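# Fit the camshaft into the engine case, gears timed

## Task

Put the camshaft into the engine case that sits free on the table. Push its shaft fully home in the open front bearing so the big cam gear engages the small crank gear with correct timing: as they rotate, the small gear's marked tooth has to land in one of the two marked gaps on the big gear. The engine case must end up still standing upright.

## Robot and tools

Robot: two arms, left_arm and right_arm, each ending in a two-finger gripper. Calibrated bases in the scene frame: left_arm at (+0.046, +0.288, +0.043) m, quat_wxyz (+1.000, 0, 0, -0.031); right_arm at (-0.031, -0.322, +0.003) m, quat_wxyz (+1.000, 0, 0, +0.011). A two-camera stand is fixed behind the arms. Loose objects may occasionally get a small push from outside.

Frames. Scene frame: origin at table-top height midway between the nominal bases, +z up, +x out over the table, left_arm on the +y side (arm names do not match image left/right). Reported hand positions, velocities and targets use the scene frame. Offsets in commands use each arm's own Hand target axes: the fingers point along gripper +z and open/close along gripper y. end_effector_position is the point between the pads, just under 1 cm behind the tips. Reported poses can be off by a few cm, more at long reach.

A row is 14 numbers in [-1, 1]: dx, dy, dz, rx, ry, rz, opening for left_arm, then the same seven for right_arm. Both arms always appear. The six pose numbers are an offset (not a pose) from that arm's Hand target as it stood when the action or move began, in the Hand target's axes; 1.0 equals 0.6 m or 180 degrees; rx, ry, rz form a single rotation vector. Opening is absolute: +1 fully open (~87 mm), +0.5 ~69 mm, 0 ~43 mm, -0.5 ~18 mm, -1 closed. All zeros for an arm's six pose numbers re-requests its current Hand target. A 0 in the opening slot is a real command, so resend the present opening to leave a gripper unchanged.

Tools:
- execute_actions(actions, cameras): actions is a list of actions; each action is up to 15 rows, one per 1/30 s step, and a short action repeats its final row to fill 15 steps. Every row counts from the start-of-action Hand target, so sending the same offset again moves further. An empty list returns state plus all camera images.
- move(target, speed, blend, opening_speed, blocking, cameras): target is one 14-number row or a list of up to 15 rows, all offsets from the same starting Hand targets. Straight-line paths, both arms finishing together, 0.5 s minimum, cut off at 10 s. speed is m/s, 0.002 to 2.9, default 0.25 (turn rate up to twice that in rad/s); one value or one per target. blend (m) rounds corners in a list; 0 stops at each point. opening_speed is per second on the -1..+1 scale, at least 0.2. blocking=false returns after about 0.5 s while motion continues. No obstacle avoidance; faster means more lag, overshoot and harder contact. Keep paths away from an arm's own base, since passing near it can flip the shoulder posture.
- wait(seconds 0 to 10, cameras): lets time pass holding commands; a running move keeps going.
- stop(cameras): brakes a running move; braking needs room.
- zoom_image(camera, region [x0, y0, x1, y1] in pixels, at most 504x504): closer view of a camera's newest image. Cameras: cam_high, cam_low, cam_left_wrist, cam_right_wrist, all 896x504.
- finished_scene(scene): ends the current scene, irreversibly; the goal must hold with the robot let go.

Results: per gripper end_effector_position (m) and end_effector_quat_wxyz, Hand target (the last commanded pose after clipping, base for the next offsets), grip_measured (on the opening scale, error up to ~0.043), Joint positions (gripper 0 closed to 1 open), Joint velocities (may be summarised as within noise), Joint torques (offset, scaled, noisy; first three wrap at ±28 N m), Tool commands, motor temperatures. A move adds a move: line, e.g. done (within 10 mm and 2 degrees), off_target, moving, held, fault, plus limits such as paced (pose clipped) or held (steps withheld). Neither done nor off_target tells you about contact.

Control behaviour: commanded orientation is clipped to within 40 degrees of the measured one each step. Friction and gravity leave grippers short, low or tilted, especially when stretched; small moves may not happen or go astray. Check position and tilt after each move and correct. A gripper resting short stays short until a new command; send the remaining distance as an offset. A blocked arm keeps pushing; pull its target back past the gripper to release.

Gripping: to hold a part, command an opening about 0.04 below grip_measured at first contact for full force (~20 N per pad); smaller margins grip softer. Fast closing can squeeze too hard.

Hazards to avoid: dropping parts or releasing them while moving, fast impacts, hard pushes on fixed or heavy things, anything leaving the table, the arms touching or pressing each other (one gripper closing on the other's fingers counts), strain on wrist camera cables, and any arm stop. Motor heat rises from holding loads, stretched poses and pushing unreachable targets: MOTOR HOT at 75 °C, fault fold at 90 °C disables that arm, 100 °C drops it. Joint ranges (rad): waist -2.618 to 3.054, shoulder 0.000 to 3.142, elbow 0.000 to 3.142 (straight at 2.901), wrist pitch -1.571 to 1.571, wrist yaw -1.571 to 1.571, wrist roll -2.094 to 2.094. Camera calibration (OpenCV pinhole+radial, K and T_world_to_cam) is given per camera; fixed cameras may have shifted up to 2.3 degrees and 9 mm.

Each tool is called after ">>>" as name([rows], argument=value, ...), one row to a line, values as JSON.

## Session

>>> execute_actions(actions=[])

>>> zoom_image(camera="cam_high", region=[340, 160, 640, 360])

>>> zoom_image(camera="cam_low", region=[240, 200, 500, 340])

Scene clock: 0.00 s.
left_arm: end_effector_position=(+0.4225, +0.2975, +0.1038) grip_measured=+1.000 end_effector_quat_wxyz=(+0.586, -0.063, +0.802, +0.096) | right_arm: end_effector_position=(+0.3604, -0.3468, +0.0582) grip_measured=+1.000 end_effector_quat_wxyz=(+0.582, +0.045, +0.812, -0.022)
Joint positions: left_arm=[-0.073 1.521 0.351 0.849 -0.359 -0.032 1] | right_arm=[-0.068 1.566 0.394 0.845 0.043 0.033 1]
Joint velocities: within noise
Joint torques (N m): no reading
Motor temperatures (°C): left_arm=[22 28 30 31 22 22 22] | right_arm=[23 28 35 33 23 24 23]
Heat: left arm: 31 °C; right arm: 35 °C.
Hand target: left_arm +0.4227, +0.2974, +0.1040; +0.585, -0.062, +0.803, +0.096 | right_arm +0.3663, -0.3471, +0.0694; +0.597, +0.045, +0.801, -0.022
Tool commands: left_gripper/opening=+1.0 right_gripper/opening=+1.0
camera_calibration:
cam_left_wrist: T_world_to_cam=[[0.214995, -0.97399, -0.0715536, 0.200894], [-0.903586, -0.170584, -0.392981, 0.49601], [0.370554, 0.149144, -0.916758, 0.0335441], [0, 0, 0, 1]] pos_world=[0.392566, 0.275277, 0.240049]
cam_right_wrist: T_world_to_cam=[[-0.0666209, -0.996413, -0.0521842, -0.314724], [-0.928008, 0.0810913, -0.363629, 0.402889], [0.366556, 0.024202, -0.930081, 0.0756525], [0, 0, 0, 1]] pos_world=[0.325186, -0.348097, 0.200441]

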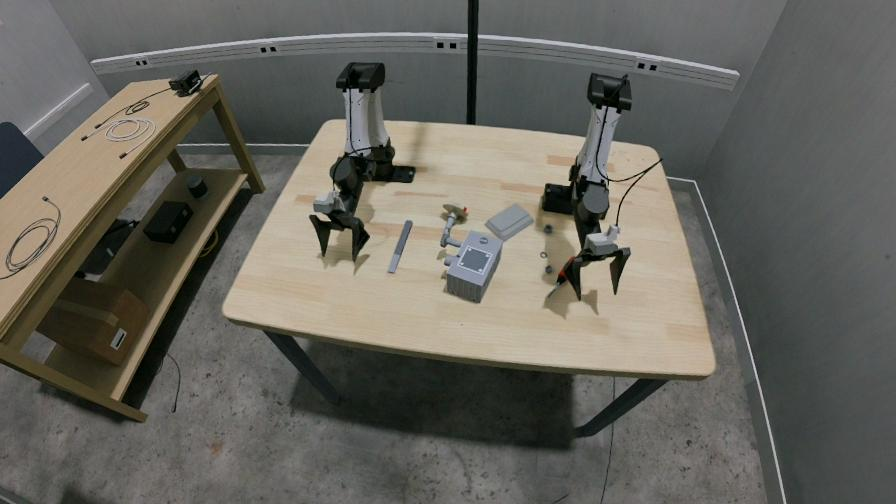

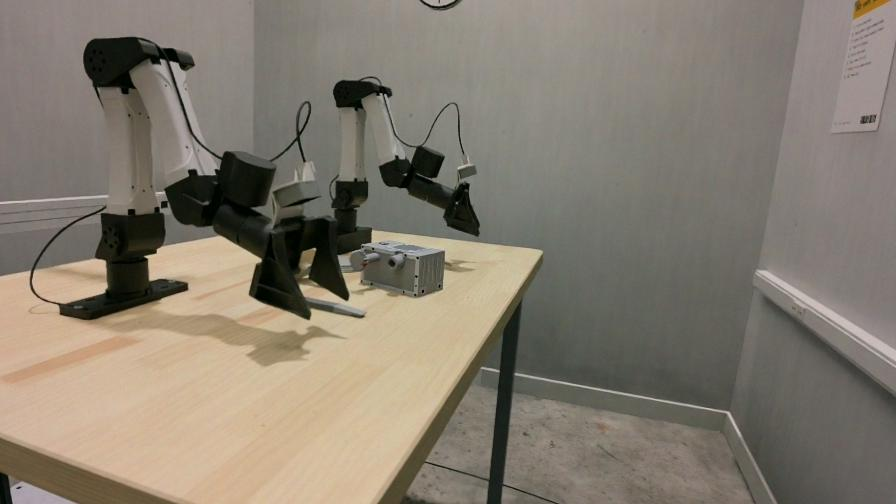

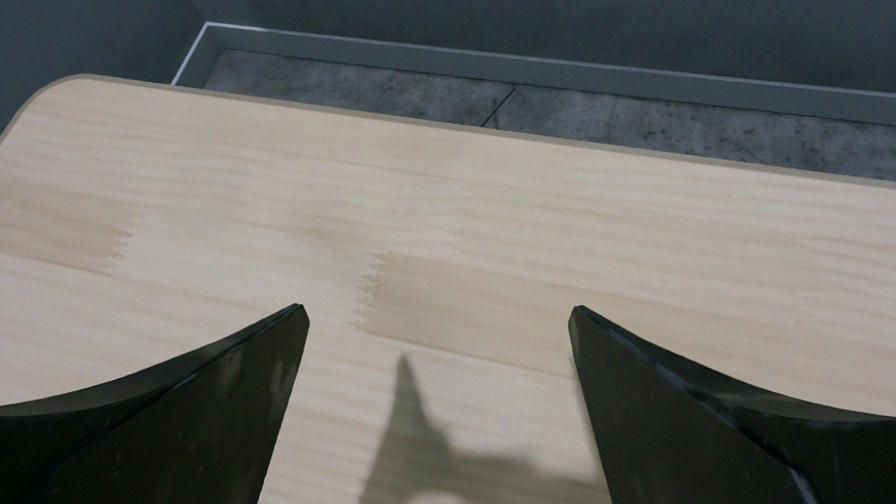

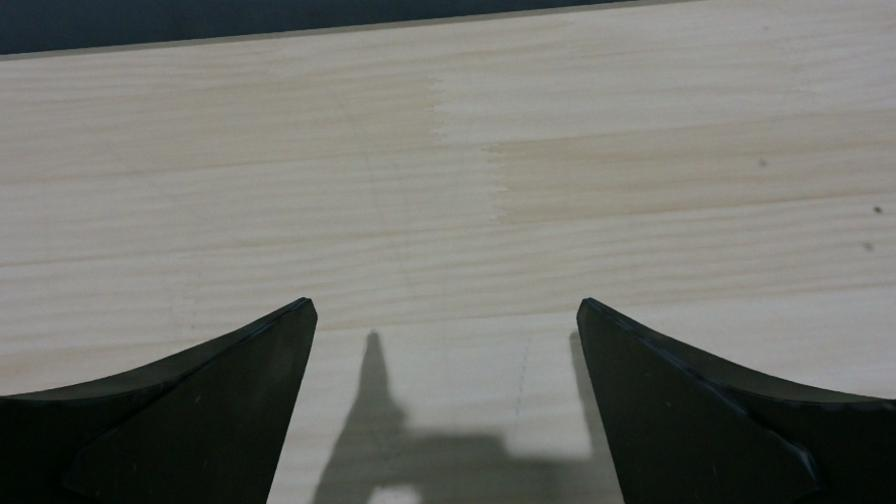

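Scaled by 1.680 from the camera's 896x504 image, which has a finer 1280x720 frame.

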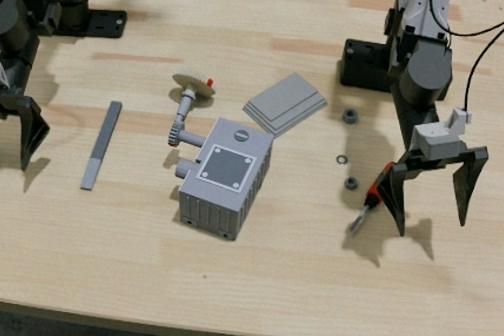

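Scaled by 1.938 from the camera's 896x504 image, which has a finer 1280x720 frame.

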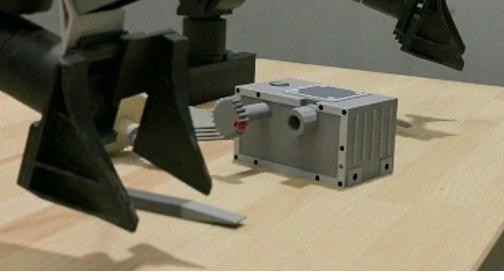

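>>> move([
  [0,0,0,0,0,0,1, -0.128,0,-0.15,0,0,0,1],
  [0,0,0,0,0,0,1, -0.047,0.25,-0.433,-0.222,0.125,-0.126,1],
], speed=0.2, blend=[0.03,0], cameras=["cam_right_wrist","cam_high","cam_low"])

>>> zoom_image(camera="cam_low", region=[260, 210, 480, 320])

Scene clock: 93.07 s.
left_arm: end_effector_position=(+0.4225, +0.2975, +0.1038) grip_measured=+1.000 end_effector_quat_wxyz=(+0.586, -0.063, +0.802, +0.096) | right_arm: end_effector_position=(+0.1379, -0.1783, +0.1608) grip_measured=+1.000 end_effector_quat_wxyz=(+0.385, -0.316, +0.855, +0.143)
Joint positions: left_arm=[-0.073 1.521 0.351 0.849 -0.359 -0.032 1] | right_arm=[0.681 0.711 0.747 -0.761 -0.006 -0.003 1]
Joint torques (N m): left_arm=[0.27 -4.78 6 1.66 0.08 -0.09] | right_arm=[0.28 0.66 10.81 2.03 0.19 0.12]
Motor temperatures (°C): left_arm=[22 31 33 35 22 22 22] | right_arm=[23 29 38 42 23 24 23]
Heat: left arm: 35 °C; right arm: 42 °C.
Hand target: left_arm +0.4227, +0.2974, +0.1040; +0.585, -0.062, +0.803, +0.096 | right_arm +0.1411, -0.1763, +0.1736; +0.397, -0.310, +0.852, +0.145
Off the commanded pose: left_arm 0.000 m, 0 deg | right_arm 0.013 m, 2 deg.
move: off_target (right_arm)
camera_calibration:
cam_right_wrist: T_world_to_cam=[[0.661691, -0.748355, -0.0461439, -0.21354], [-0.748098, -0.663074, 0.026118, -0.000101286], [-0.0501424, 0.0172381, -0.998593, 0.315851], [0, 0, 0, 1]] pos_world=[0.157059, -0.165315, 0.305556]
Images, in order (width x height): cam_high 896x504, cam_low 896x504, cam_right_wrist 896x504.

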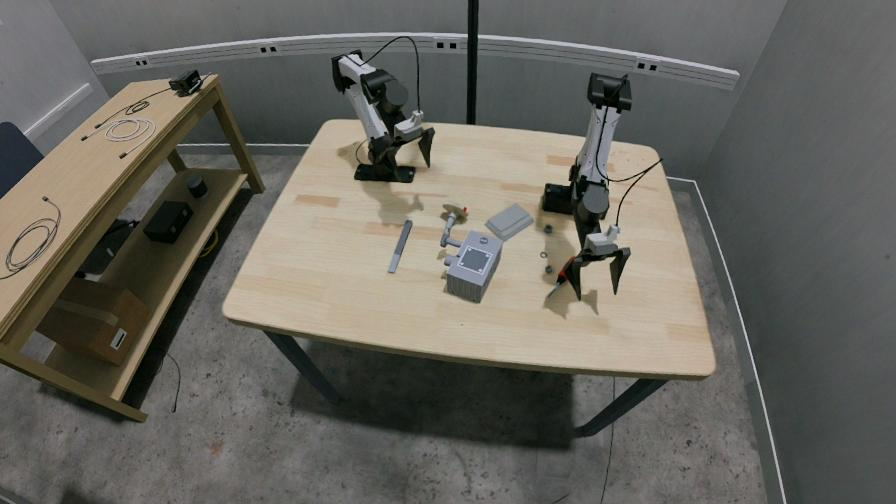

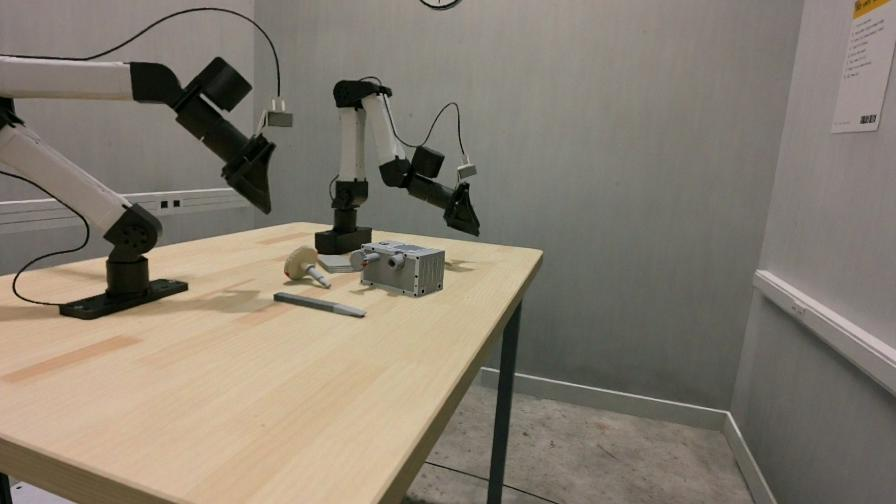

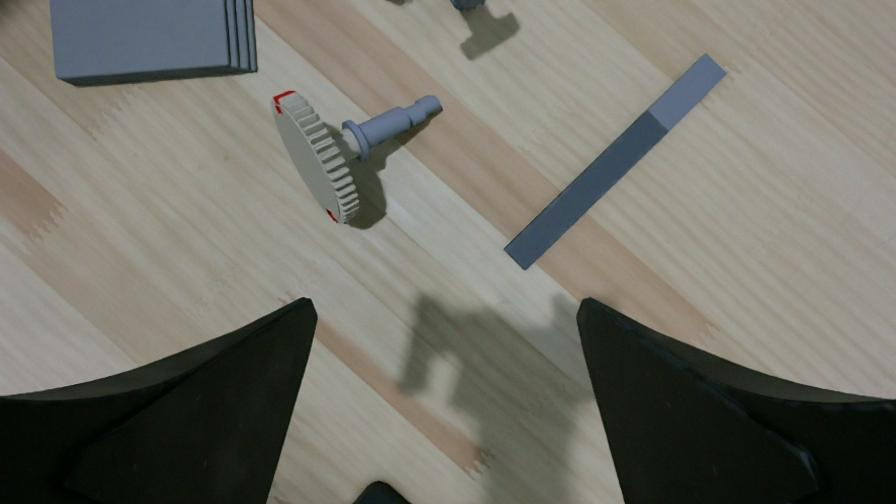

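Scaled by 2.291 from the camera's 896x504 image, which has a finer 1280x720 frame.

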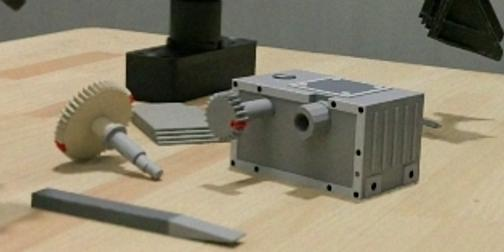

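>>> move(target=[0,0,0,0,0,0,1, -0.035,0.063,0.15,0.158,0.226,0.302,0.6], speed=0.2, cameras=["cam_right_wrist","cam_high","cam_low"])

>>> zoom_image(camera="cam_high", region=[340, 130, 540, 310])

Scene clock: 136.70 s.
left_arm: end_effector_position=(+0.4225, +0.2975, +0.1038) grip_measured=+1.000 end_effector_quat_wxyz=(+0.586, -0.063, +0.802, +0.096) | right_arm: end_effector_position=(+0.1768, -0.0972, +0.1245) grip_measured=+0.600 end_effector_quat_wxyz=(+0.044, +0.164, +0.985, -0.016)
Joint positions: left_arm=[-0.073 1.521 0.351 0.849 -0.359 -0.032 1] | right_arm=[0.736 1.745 1.508 -1.306 0.089 1.086 0.8]
Joint torques (N m): left_arm=[0.06 -4.97 5.98 1.62 0.08 -0.08] | right_arm=[-0.7 -5.38 9.51 0.35 0.06 0.13]
Heat: left arm: 36 °C; right arm: 42 °C.
Hand target: left_arm +0.4227, +0.2974, +0.1040; +0.585, -0.062, +0.803, +0.096 | right_arm +0.1800, -0.0942, +0.1320; +0.044, +0.173, +0.984, -0.008
Off the commanded pose: left_arm 0.000 m, 0 deg | right_arm 0.009 m, 1 deg.
move: done
camera_calibration:
cam_right_wrist: T_world_to_cam=[[-0.343382, -0.938849, -0.0255212, -0.023676], [-0.673386, 0.227165, 0.703525, 0.072732], [-0.654706, 0.258763, -0.710212, 0.374638], [0, 0, 0, 1]] pos_world=[0.286124, -0.135693, 0.214299]
Images, in order (width x height): cam_high 896x504, cam_low 896x504, cam_right_wrist 896x504.

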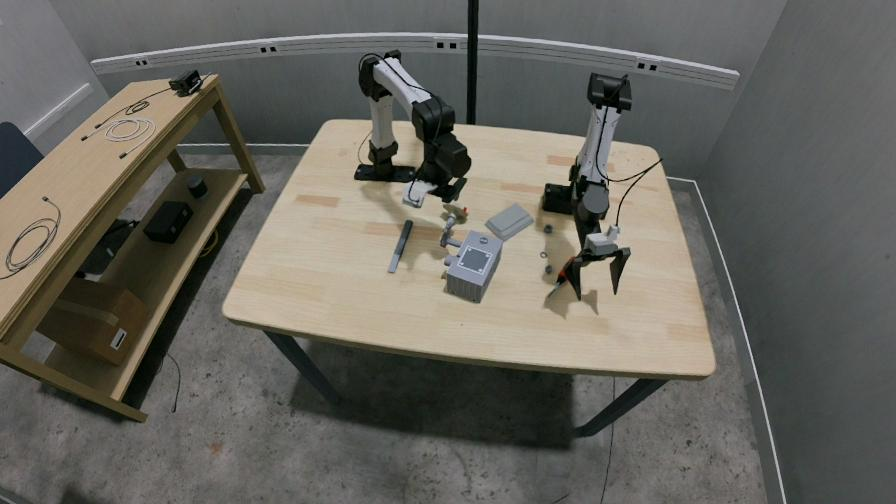

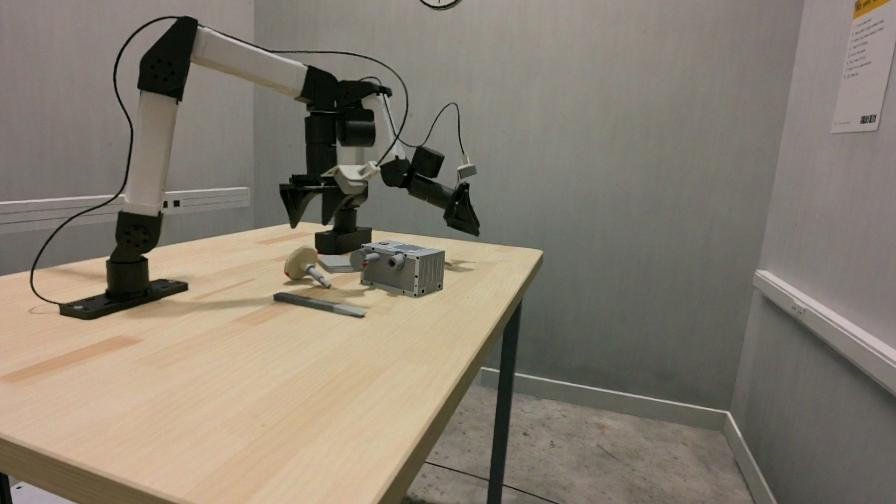

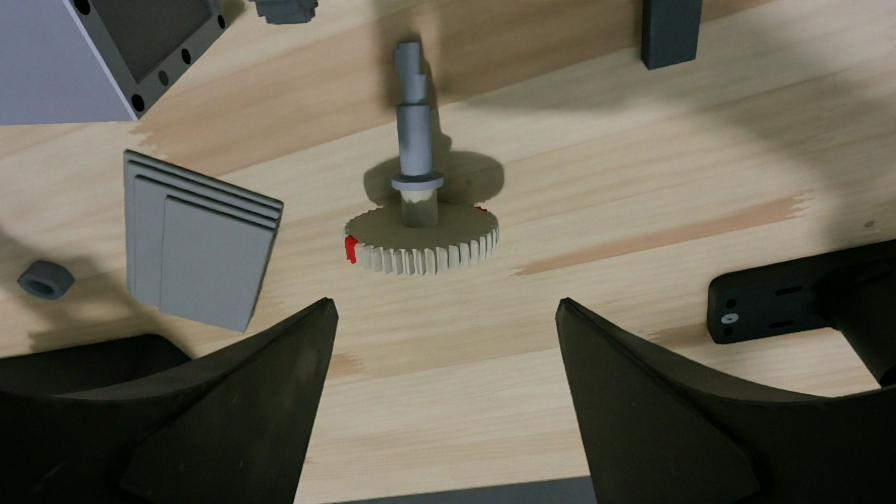

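Scaled by 2.520 from the camera's 896x504 image, which has a finer 1280x720 frame.

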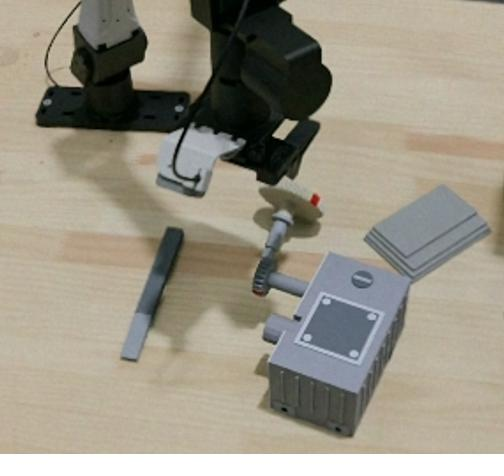

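>>> move(target=[0,0,0,0,0,0,1, 0.032,0.026,0.1,0,0,0,0.1], speed=0.12, cameras=["cam_right_wrist","cam_low"])

Scene clock: 157.87 s.
left_arm: end_effector_position=(+0.4225, +0.2975, +0.1038) grip_measured=+1.000 end_effector_quat_wxyz=(+0.586, -0.063, +0.802, +0.096) | right_arm: end_effector_position=(+0.1711, -0.0809, +0.0713) grip_measured=+0.100 end_effector_quat_wxyz=(+0.041, +0.170, +0.984, -0.019)
Joint positions: left_arm=[-0.073 1.521 0.351 0.849 -0.359 -0.032 1] | right_arm=[0.783 1.801 1.362 -1.118 0.089 1.145 0.55]
Joint torques (N m): left_arm=[0.16 -4.75 6.22 1.64 0.07 -0.1] | right_arm=[0.25 -5.89 6.05 0.76 0.09 0.13]
Motor temperatures (°C): left_arm=[22 31 33 36 22 22 22] | right_arm=[23 29 44 37 23 24 23]
Heat: left arm: 36 °C; right arm: 44 °C.
Hand target: left_arm +0.4227, +0.2974, +0.1040; +0.585, -0.062, +0.803, +0.096 | right_arm +0.1723, -0.0750, +0.0704; +0.044, +0.172, +0.984, -0.008
Off the commanded pose: left_arm 0.000 m, 0 deg | right_arm 0.006 m, 1 deg.
move: done
camera_calibration:
cam_right_wrist: T_world_to_cam=[[-0.354756, -0.934761, -0.0192346, -0.00982647], [-0.665958, 0.238194, 0.706939, 0.101998], [-0.656238, 0.2636, -0.707012, 0.329277], [0, 0, 0, 1]] pos_world=[0.280524, -0.120278, 0.160507]
Images, in order (width x height): cam_low 896x504, cam_right_wrist 896x504.

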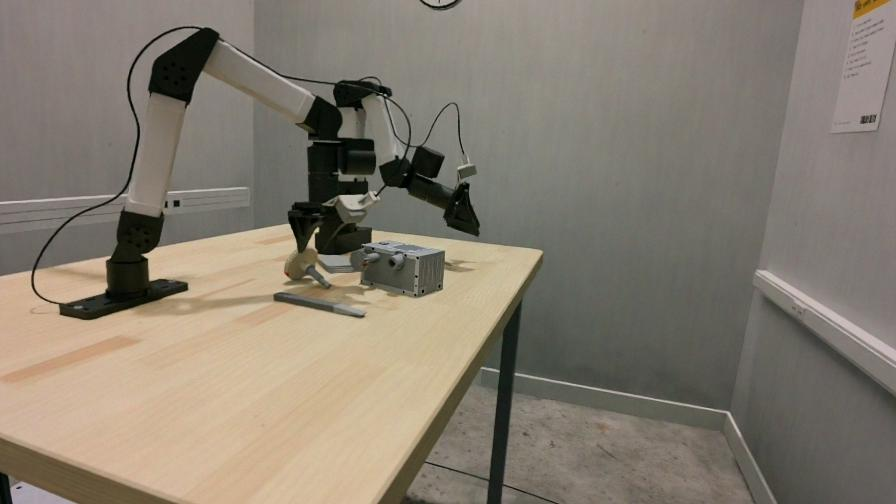

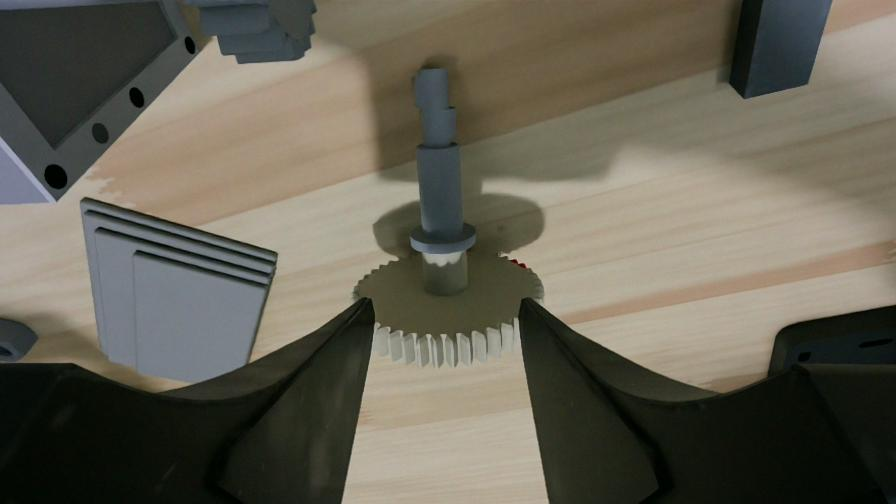

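>>> move(target=[0,0,0,0,0,0,1, 0.003,0.006,0.074,0,0,0,0.1], speed=0.07, cameras=["cam_right_wrist","cam_low"])

>>> zoom_image(camera="cam_low", region=[260, 190, 400, 310])

Scene clock: 166.17 s.
left_arm: end_effector_position=(+0.4225, +0.2975, +0.1038) grip_measured=+1.000 end_effector_quat_wxyz=(+0.586, -0.063, +0.802, +0.096) | right_arm: end_effector_position=(+0.1741, -0.0777, +0.0273) grip_measured=+0.100 end_effector_quat_wxyz=(+0.041, +0.170, +0.984, -0.019)
Joint positions: left_arm=[-0.073 1.521 0.351 0.849 -0.359 -0.032 1] | right_arm=[0.783 1.862 1.259 -0.952 0.089 1.145 0.55]
Joint torques (N m): left_arm=[0.08 -4.78 5.93 1.62 0.11 -0.11] | right_arm=[0.14 -6.02 5.82 0.76 0.09 0.11]
Heat: left arm: 36 °C; right arm: 43 °C.
Hand target: left_arm +0.4227, +0.2974, +0.1040; +0.585, -0.062, +0.803, +0.096 | right_arm +0.1755, -0.0724, +0.0261; +0.044, +0.172, +0.984, -0.008
Off the commanded pose: left_arm 0.000 m, 0 deg | right_arm 0.006 m, 1 deg.
move: done
camera_calibration:
cam_right_wrist: T_world_to_cam=[[-0.354642, -0.934775, -0.0205992, -0.00662013], [-0.666686, 0.237363, 0.706533, 0.134382], [-0.65556, 0.2643, -0.70738, 0.299256], [0, 0, 0, 1]] pos_world=[0.283424, -0.117179, 0.116606]
Images, in order (width x height): cam_low 896x504, cam_right_wrist 896x504.

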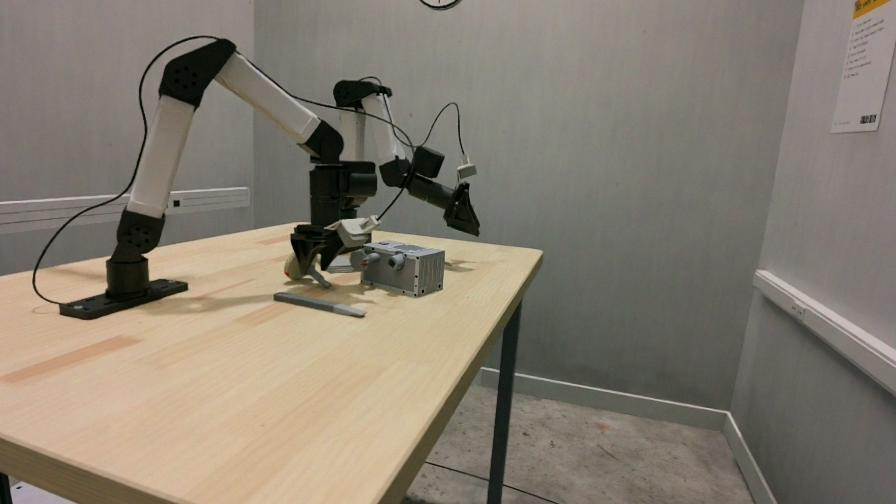

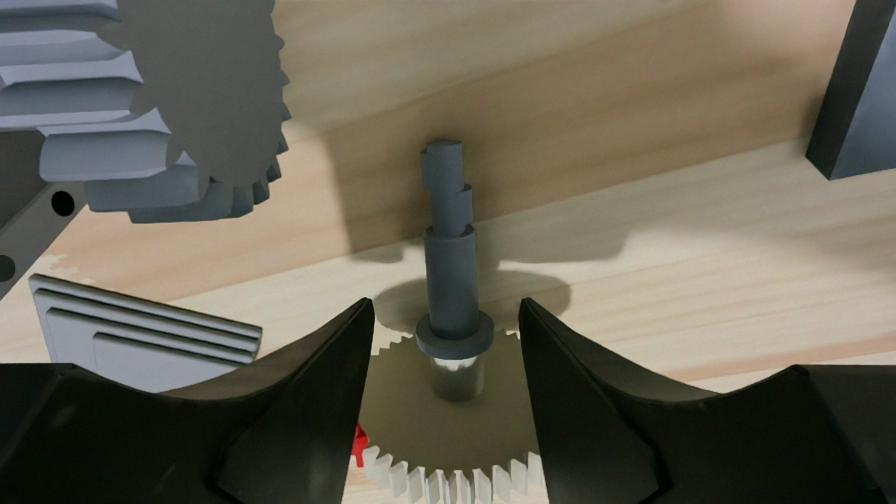

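Scaled by 3.600 from the camera's 896x504 image, which has a finer 1280x720 frame.

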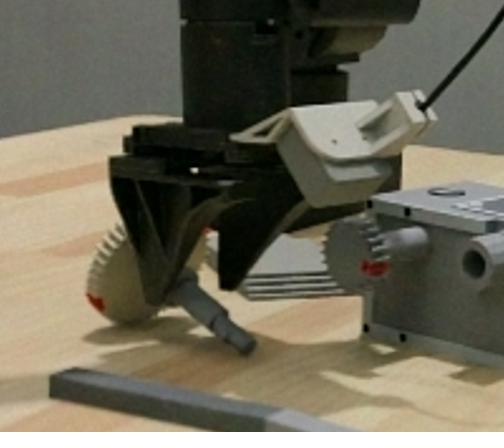

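>>> move(target=[0,0,0,0,0,0,1, -0.022,0.0,0.002,0,0,0,0.1], speed=0.05, cameras=["cam_right_wrist"])

Scene clock: 178.83 s.
left_arm: end_effector_position=(+0.4225, +0.2975, +0.1038) grip_measured=+1.000 end_effector_quat_wxyz=(+0.586, -0.063, +0.802, +0.096) | right_arm: end_effector_position=(+0.1792, -0.0847, +0.0226) grip_measured=+0.100 end_effector_quat_wxyz=(+0.036, +0.173, +0.984, -0.026)
Joint positions: left_arm=[-0.073 1.521 0.351 0.849 -0.359 -0.032 1] | right_arm=[0.757 1.878 1.259 -0.952 0.089 1.127 0.55]
Joint torques (N m): left_arm=[-0.02 -4.79 6 1.65 0.08 -0.08] | right_arm=[-0.64 -5.93 8.13 0.69 0.08 -0.06]
Heat: left arm: 36 °C; right arm: 41 °C.
Hand target: left_arm +0.4227, +0.2974, +0.1040; +0.585, -0.062, +0.803, +0.096 | right_arm +0.1880, -0.0768, +0.0261; +0.044, +0.172, +0.984, -0.008
Off the commanded pose: left_arm 0.000 m, 0 deg | right_arm 0.012 m, 2 deg.
move: off_target (right_arm)
camera_calibration:
cam_right_wrist: T_world_to_cam=[[-0.362025, -0.932154, -0.00513272, -0.0102739], [-0.656457, 0.251034, 0.711369, 0.141937], [-0.661817, 0.260903, -0.7028, 0.301856], [0, 0, 0, 1]] pos_world=[0.289229, -0.123963, 0.111122]
Images, in order (width x height): cam_right_wrist 896x504.

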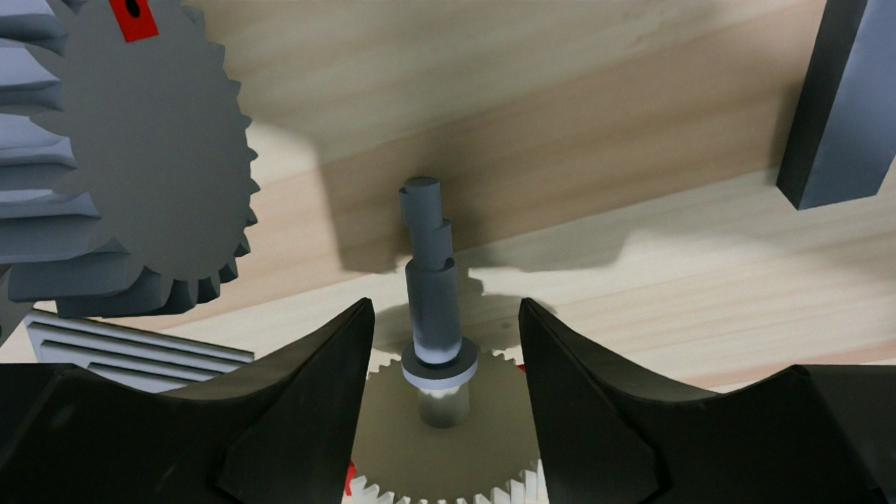

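>>> move(target=[0,0,0,0,0,0,1, 0,0,0,0,0,0,-0.63], opening_speed=0.5, cameras=["cam_right_wrist"])

Scene clock: 191.00 s.
left_arm: end_effector_position=(+0.4225, +0.2975, +0.1038) grip_measured=+1.000 end_effector_quat_wxyz=(+0.586, -0.063, +0.802, +0.096) | right_arm: end_effector_position=(+0.1793, -0.0845, +0.0226) grip_measured=-0.547 end_effector_quat_wxyz=(+0.036, +0.172, +0.984, -0.025)
Joint positions: left_arm=[-0.073 1.521 0.351 0.849 -0.359 -0.032 1] | right_arm=[0.757 1.878 1.259 -0.95 0.088 1.124 0.226]
Joint torques (N m): left_arm=[0.24 -4.74 5.96 1.63 0.11 -0.09] | right_arm=[-0.64 -5.93 8.13 0.68 0.09 -0.06]
Heat: left arm: 36 °C; right arm: 41 °C.
Hand target: left_arm +0.4227, +0.2974, +0.1040; +0.585, -0.062, +0.803, +0.096 | right_arm +0.1880, -0.0768, +0.0261; +0.044, +0.172, +0.984, -0.008
Off the commanded pose: left_arm 0.000 m, 0 deg | right_arm 0.012 m, 2 deg.
move: off_target (right_arm)
camera_calibration:
cam_right_wrist: T_world_to_cam=[[-0.359499, -0.933124, -0.00625878, -0.0105581], [-0.65722, 0.248431, 0.711578, 0.141917], [-0.662436, 0.259925, -0.702579, 0.301848], [0, 0, 0, 1]] pos_world=[0.28943, -0.123566, 0.111021]
Images, in order (width x height): cam_right_wrist 896x504.

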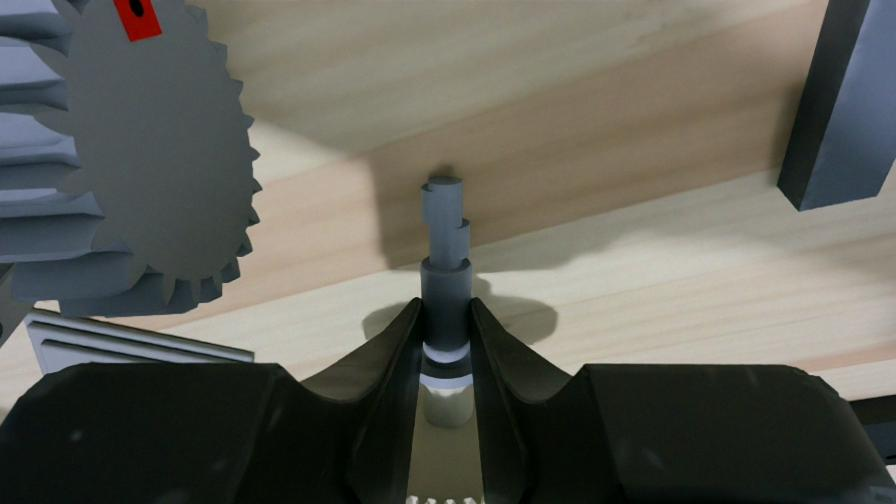

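>>> move([
  [0,0,0,0,0,0,1, 0,0,-0.05,0,0,0,-0.63],
  [0,0,0,0,0,0,1, -0.016,-0.047,-0.13,0,0,0,-0.63],
], speed=0.08, blend=[0.01,0], cameras=["cam_right_wrist","cam_low","cam_high"])

>>> zoom_image(camera="cam_low", region=[250, 170, 450, 310])

Scene clock: 201.27 s.
left_arm: end_effector_position=(+0.4225, +0.2975, +0.1038) grip_measured=+1.000 end_effector_quat_wxyz=(+0.586, -0.063, +0.802, +0.096) | right_arm: end_effector_position=(+0.1766, -0.1074, +0.0873) grip_measured=-0.547 end_effector_quat_wxyz=(+0.034, +0.173, +0.984, -0.028)
Joint positions: left_arm=[-0.073 1.521 0.351 0.849 -0.359 -0.032 1] | right_arm=[0.711 1.755 1.369 -1.187 0.088 1.08 0.226]
Joint torques (N m): left_arm=[0.25 -4.63 5.96 1.63 0.09 -0.07] | right_arm=[-0.69 -7.87 9.78 0.23 0.07 -0.08]
Heat: left arm: 36 °C; right arm: 41 °C.
Hand target: left_arm +0.4227, +0.2974, +0.1040; +0.585, -0.062, +0.803, +0.096 | right_arm +0.1808, -0.1041, +0.1046; +0.044, +0.172, +0.984, -0.008
Off the commanded pose: left_arm 0.000 m, 0 deg | right_arm 0.018 m, 3 deg.
move: off_target (right_arm)
camera_calibration:
cam_right_wrist: T_world_to_cam=[[-0.36112, -0.932519, -0.0000015006, -0.0326084], [-0.653197, 0.252951, 0.713687, 0.0993255], [-0.665526, 0.257728, -0.700465, 0.351646], [0, 0, 0, 1]] pos_world=[0.287133, -0.146161, 0.175428]
Images, in order (width x height): cam_high 896x504, cam_low 896x504, cam_right_wrist 896x504.

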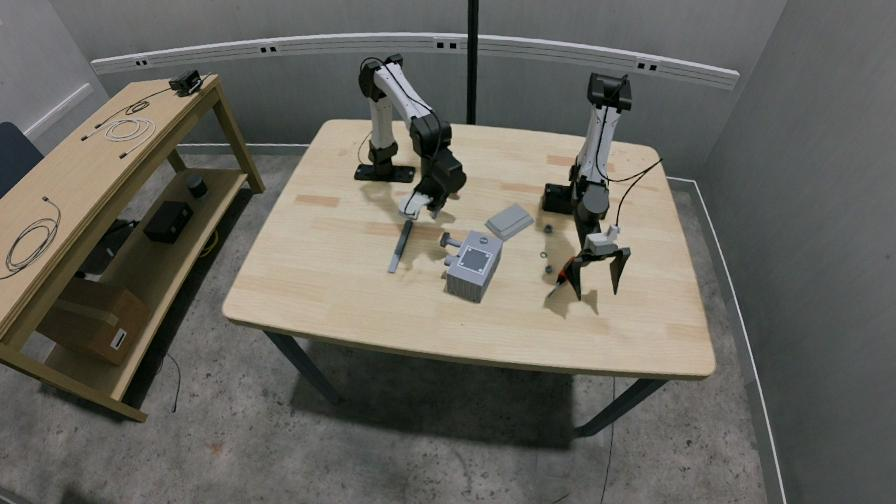

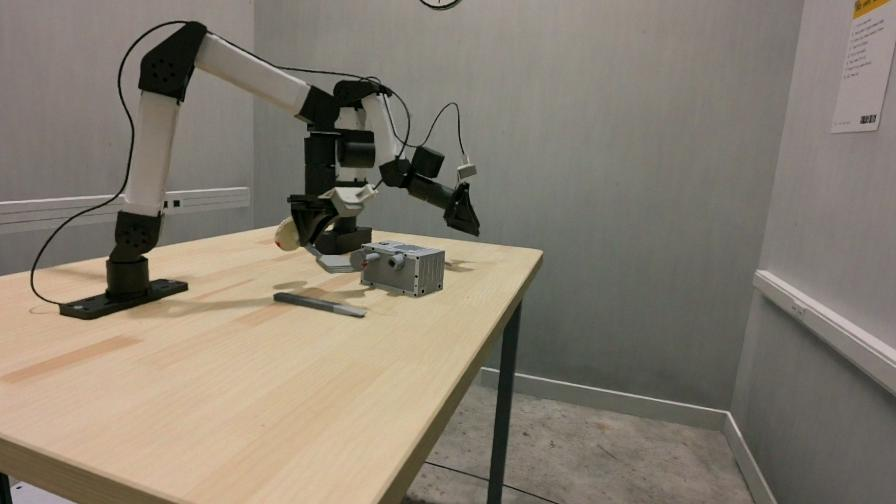

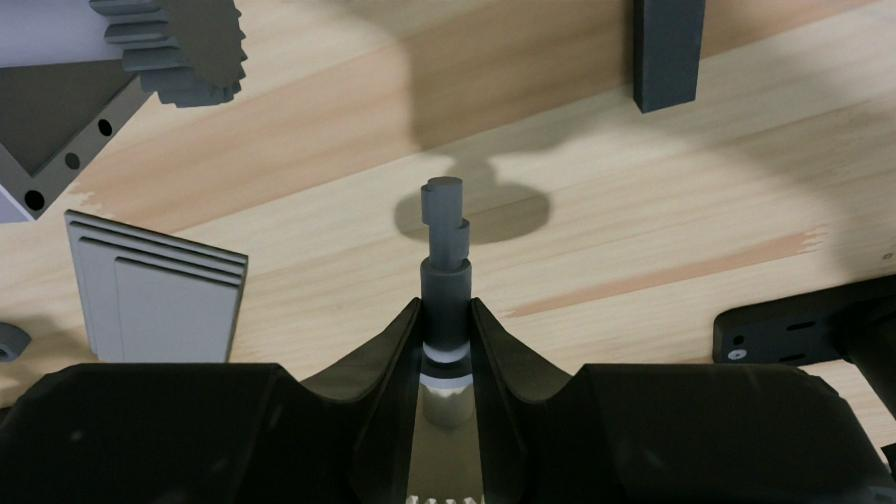

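Scaled by 2.520 from the camera's 896x504 image, which has a finer 1280x720 frame.

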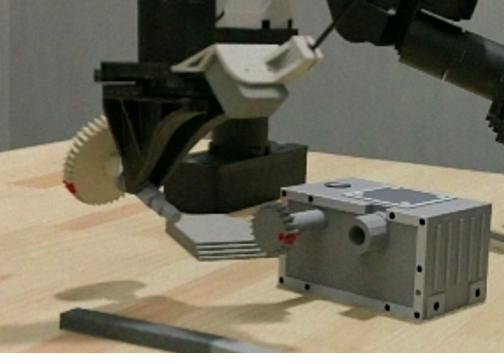

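>>> move([
  [0,0,0,0,0,0,1, -0.04,-0.06,-0.05,-0.0385,-0.022,-0.134,-0.63],
  [0,0,0,0,0,0,1, -0.2415,-0.03,-0.012,-0.154,-0.089,-0.5355,-0.63],
], speed=0.15, blend=[0.03,0], cameras=["cam_right_wrist","cam_low","cam_high"])

>>> zoom_image(camera="cam_low", region=[280, 130, 480, 310])

>>> zoom_image(camera="cam_high", region=[370, 180, 530, 310])

Scene clock: 233.20 s.
left_arm: end_effector_position=(+0.4225, +0.2975, +0.1038) grip_measured=+1.000 end_effector_quat_wxyz=(+0.586, -0.063, +0.802, +0.096) | right_arm: end_effector_position=(+0.3022, -0.1739, +0.1125) grip_measured=-0.547 end_effector_quat_wxyz=(+0.160, -0.622, +0.752, +0.147)
Joint positions: left_arm=[-0.073 1.521 0.351 0.849 -0.359 -0.032 1] | right_arm=[0.305 1.806 1.52 -1.079 -0.388 -1.016 0.226]
Joint torques (N m): left_arm=[0.2 -4.68 5.9 1.65 0.08 -0.08] | right_arm=[-0.7 -6.31 10.58 0.82 -0.43 -0.1]
Motor temperatures (°C): left_arm=[22 32 33 37 22 22 22] | right_arm=[23 34 42 34 23 24 24]
Heat: left arm: 37 °C; right arm: 42 °C.
Hand target: left_arm +0.4227, +0.2974, +0.1040; +0.585, -0.062, +0.803, +0.096 | right_arm +0.3098, -0.1700, +0.1247; +0.178, -0.625, +0.745, +0.150
Off the commanded pose: left_arm 0.000 m, 0 deg | right_arm 0.015 m, 2 deg.
move: off_target (right_arm)
camera_calibration:
cam_right_wrist: T_world_to_cam=[[0.980223, -0.185442, -0.0691005, -0.316927], [-0.139833, -0.896104, 0.421242, -0.141845], [-0.140037, -0.403248, -0.904312, 0.219185], [0, 0, 0, 1]] pos_world=[0.321519, -0.0974931, 0.236063]
Images, in order (width x height): cam_high 896x504, cam_low 896x504, cam_right_wrist 896x504.

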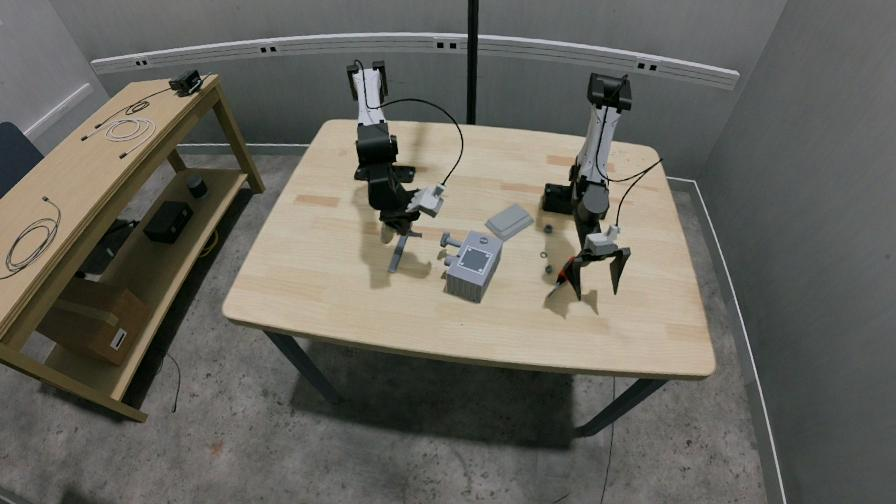

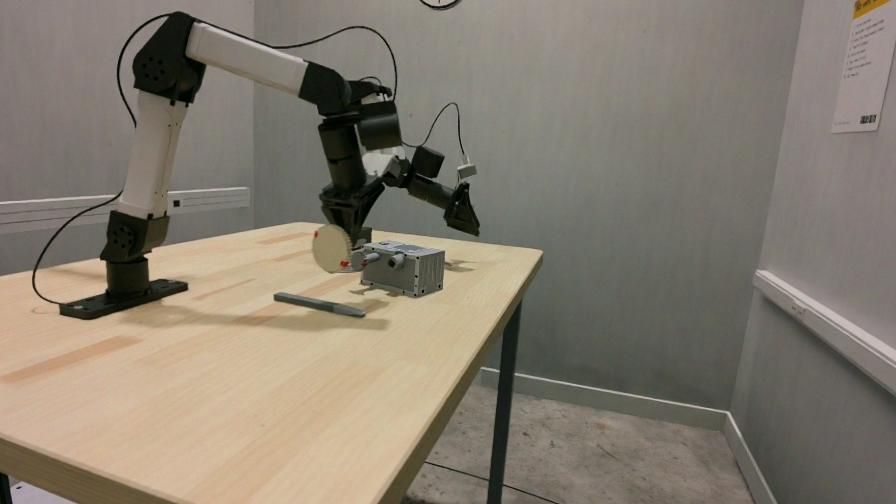

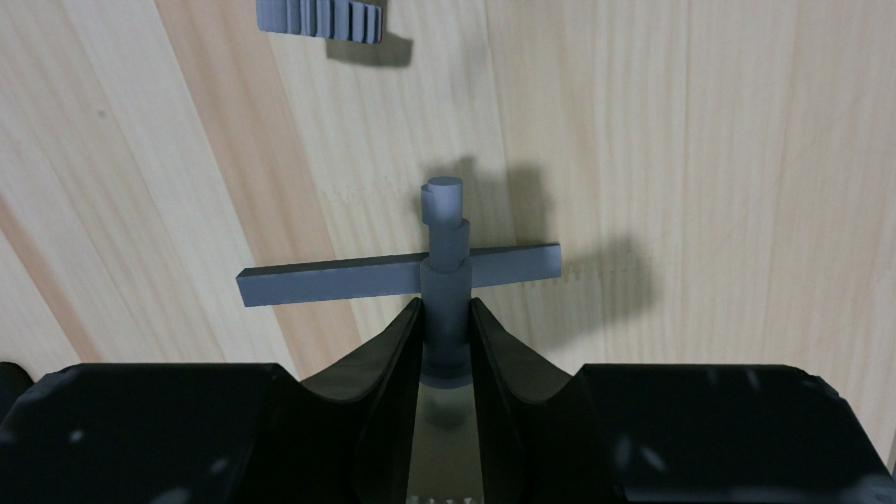

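Scaled by 2.520 from the camera's 896x504 image, which has a finer 1280x720 frame.

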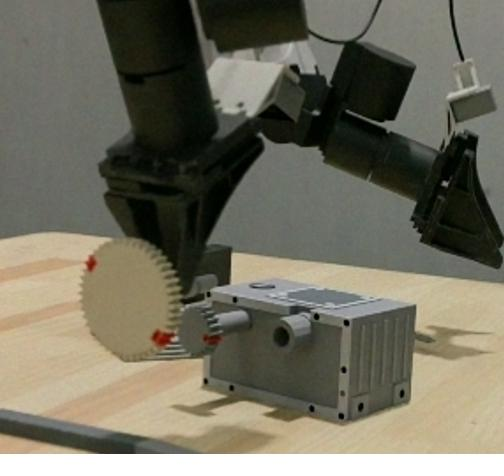

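Scaled by 3.150 from the camera's 896x504 image, which has a finer 1280x720 frame.

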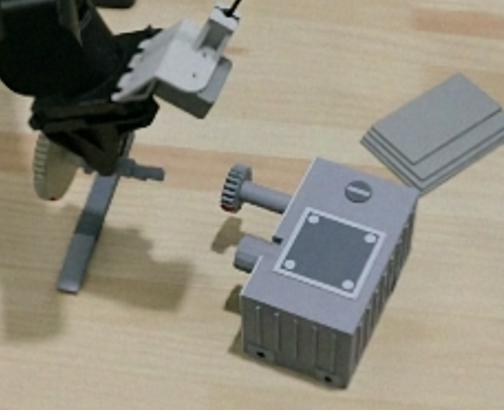

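>>> move(target=[0,0,0,0,0,0,1, -0.010,-0.017,0.08,0.0126,0,0.0248,-0.63], speed=0.08, cameras=["cam_right_wrist","cam_low","cam_high"])

>>> zoom_image(camera="cam_low", region=[300, 200, 440, 300])

>>> zoom_image(camera="cam_high", region=[370, 210, 470, 290])

Scene clock: 267.27 s.
left_arm: end_effector_position=(+0.4225, +0.2975, +0.1038) grip_measured=+1.000 end_effector_quat_wxyz=(+0.586, -0.063, +0.802, +0.096) | right_arm: end_effector_position=(+0.3178, -0.1497, +0.0809) grip_measured=-0.547 end_effector_quat_wxyz=(+0.167, -0.592, +0.775, +0.148)
Joint positions: left_arm=[-0.073 1.521 0.351 0.849 -0.359 -0.032 1] | right_arm=[0.35 1.884 1.489 -0.922 -0.377 -0.885 0.226]
Joint torques (N m): left_arm=[0.08 -4.77 6.04 1.64 0.05 -0.07] | right_arm=[0.28 -7.27 6.89 1.43 -0.15 0.12]
Heat: left arm: 37 °C; right arm: 45 °C.
Hand target: left_arm +0.4227, +0.2974, +0.1040; +0.585, -0.062, +0.803, +0.096 | right_arm +0.3246, -0.1451, +0.0846; +0.185, -0.592, +0.772, +0.142
Off the commanded pose: left_arm 0.000 m, 0 deg | right_arm 0.009 m, 2 deg.
move: done
camera_calibration:
cam_right_wrist: T_world_to_cam=[[0.962919, -0.25822, -0.0781637, -0.334676], [-0.205232, -0.889138, 0.409039, -0.0818258], [-0.17512, -0.377829, -0.909163, 0.217929], [0, 0, 0, 1]] pos_world=[0.343636, -0.0768347, 0.205443]
Images, in order (width x height): cam_high 896x504, cam_low 896x504, cam_right_wrist 896x504.

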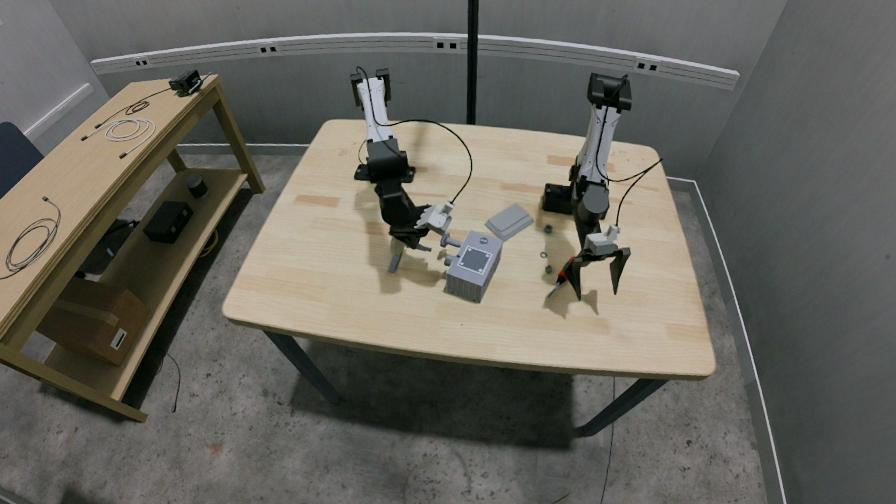

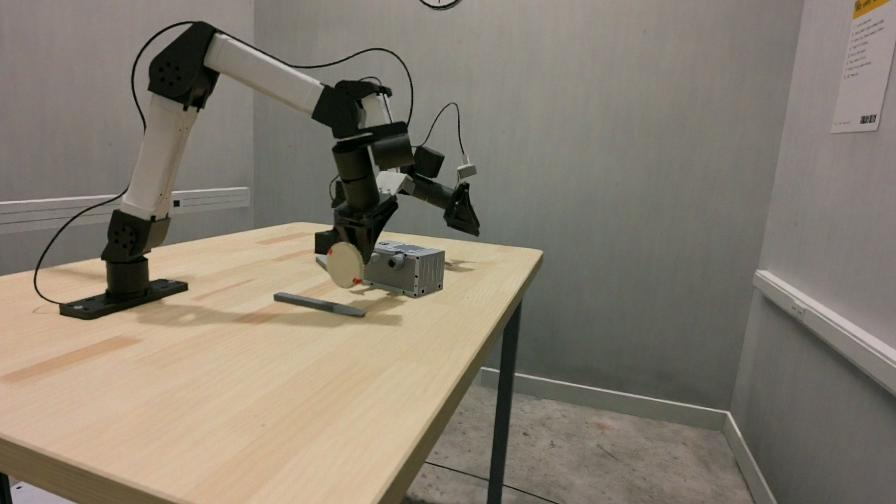

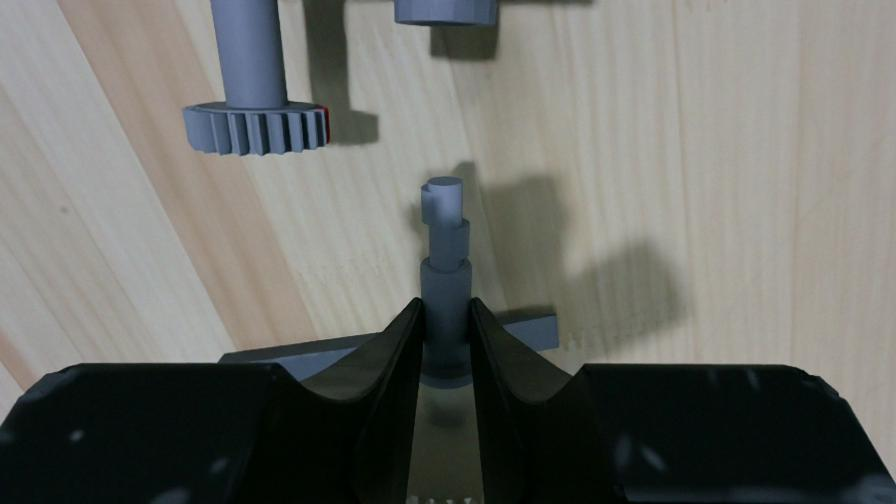

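Scaled by 3.600 from the camera's 896x504 image, which has a finer 1280x720 frame.

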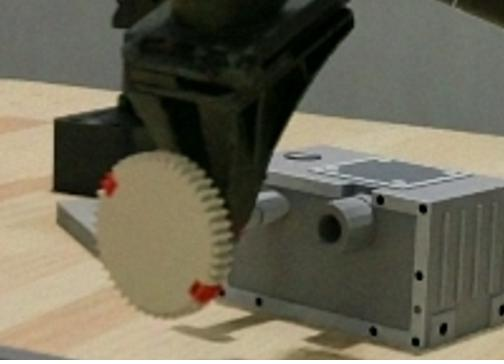

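Scaled by 5.040 from the camera's 896x504 image, which has a finer 1280x720 frame.

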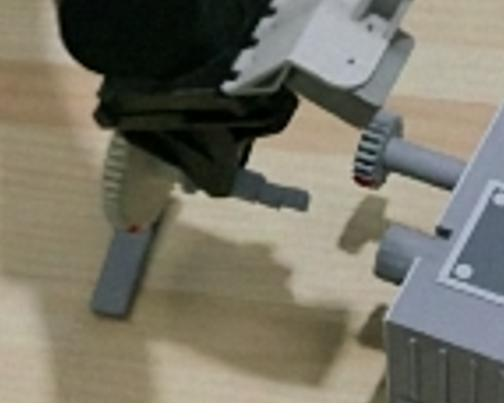

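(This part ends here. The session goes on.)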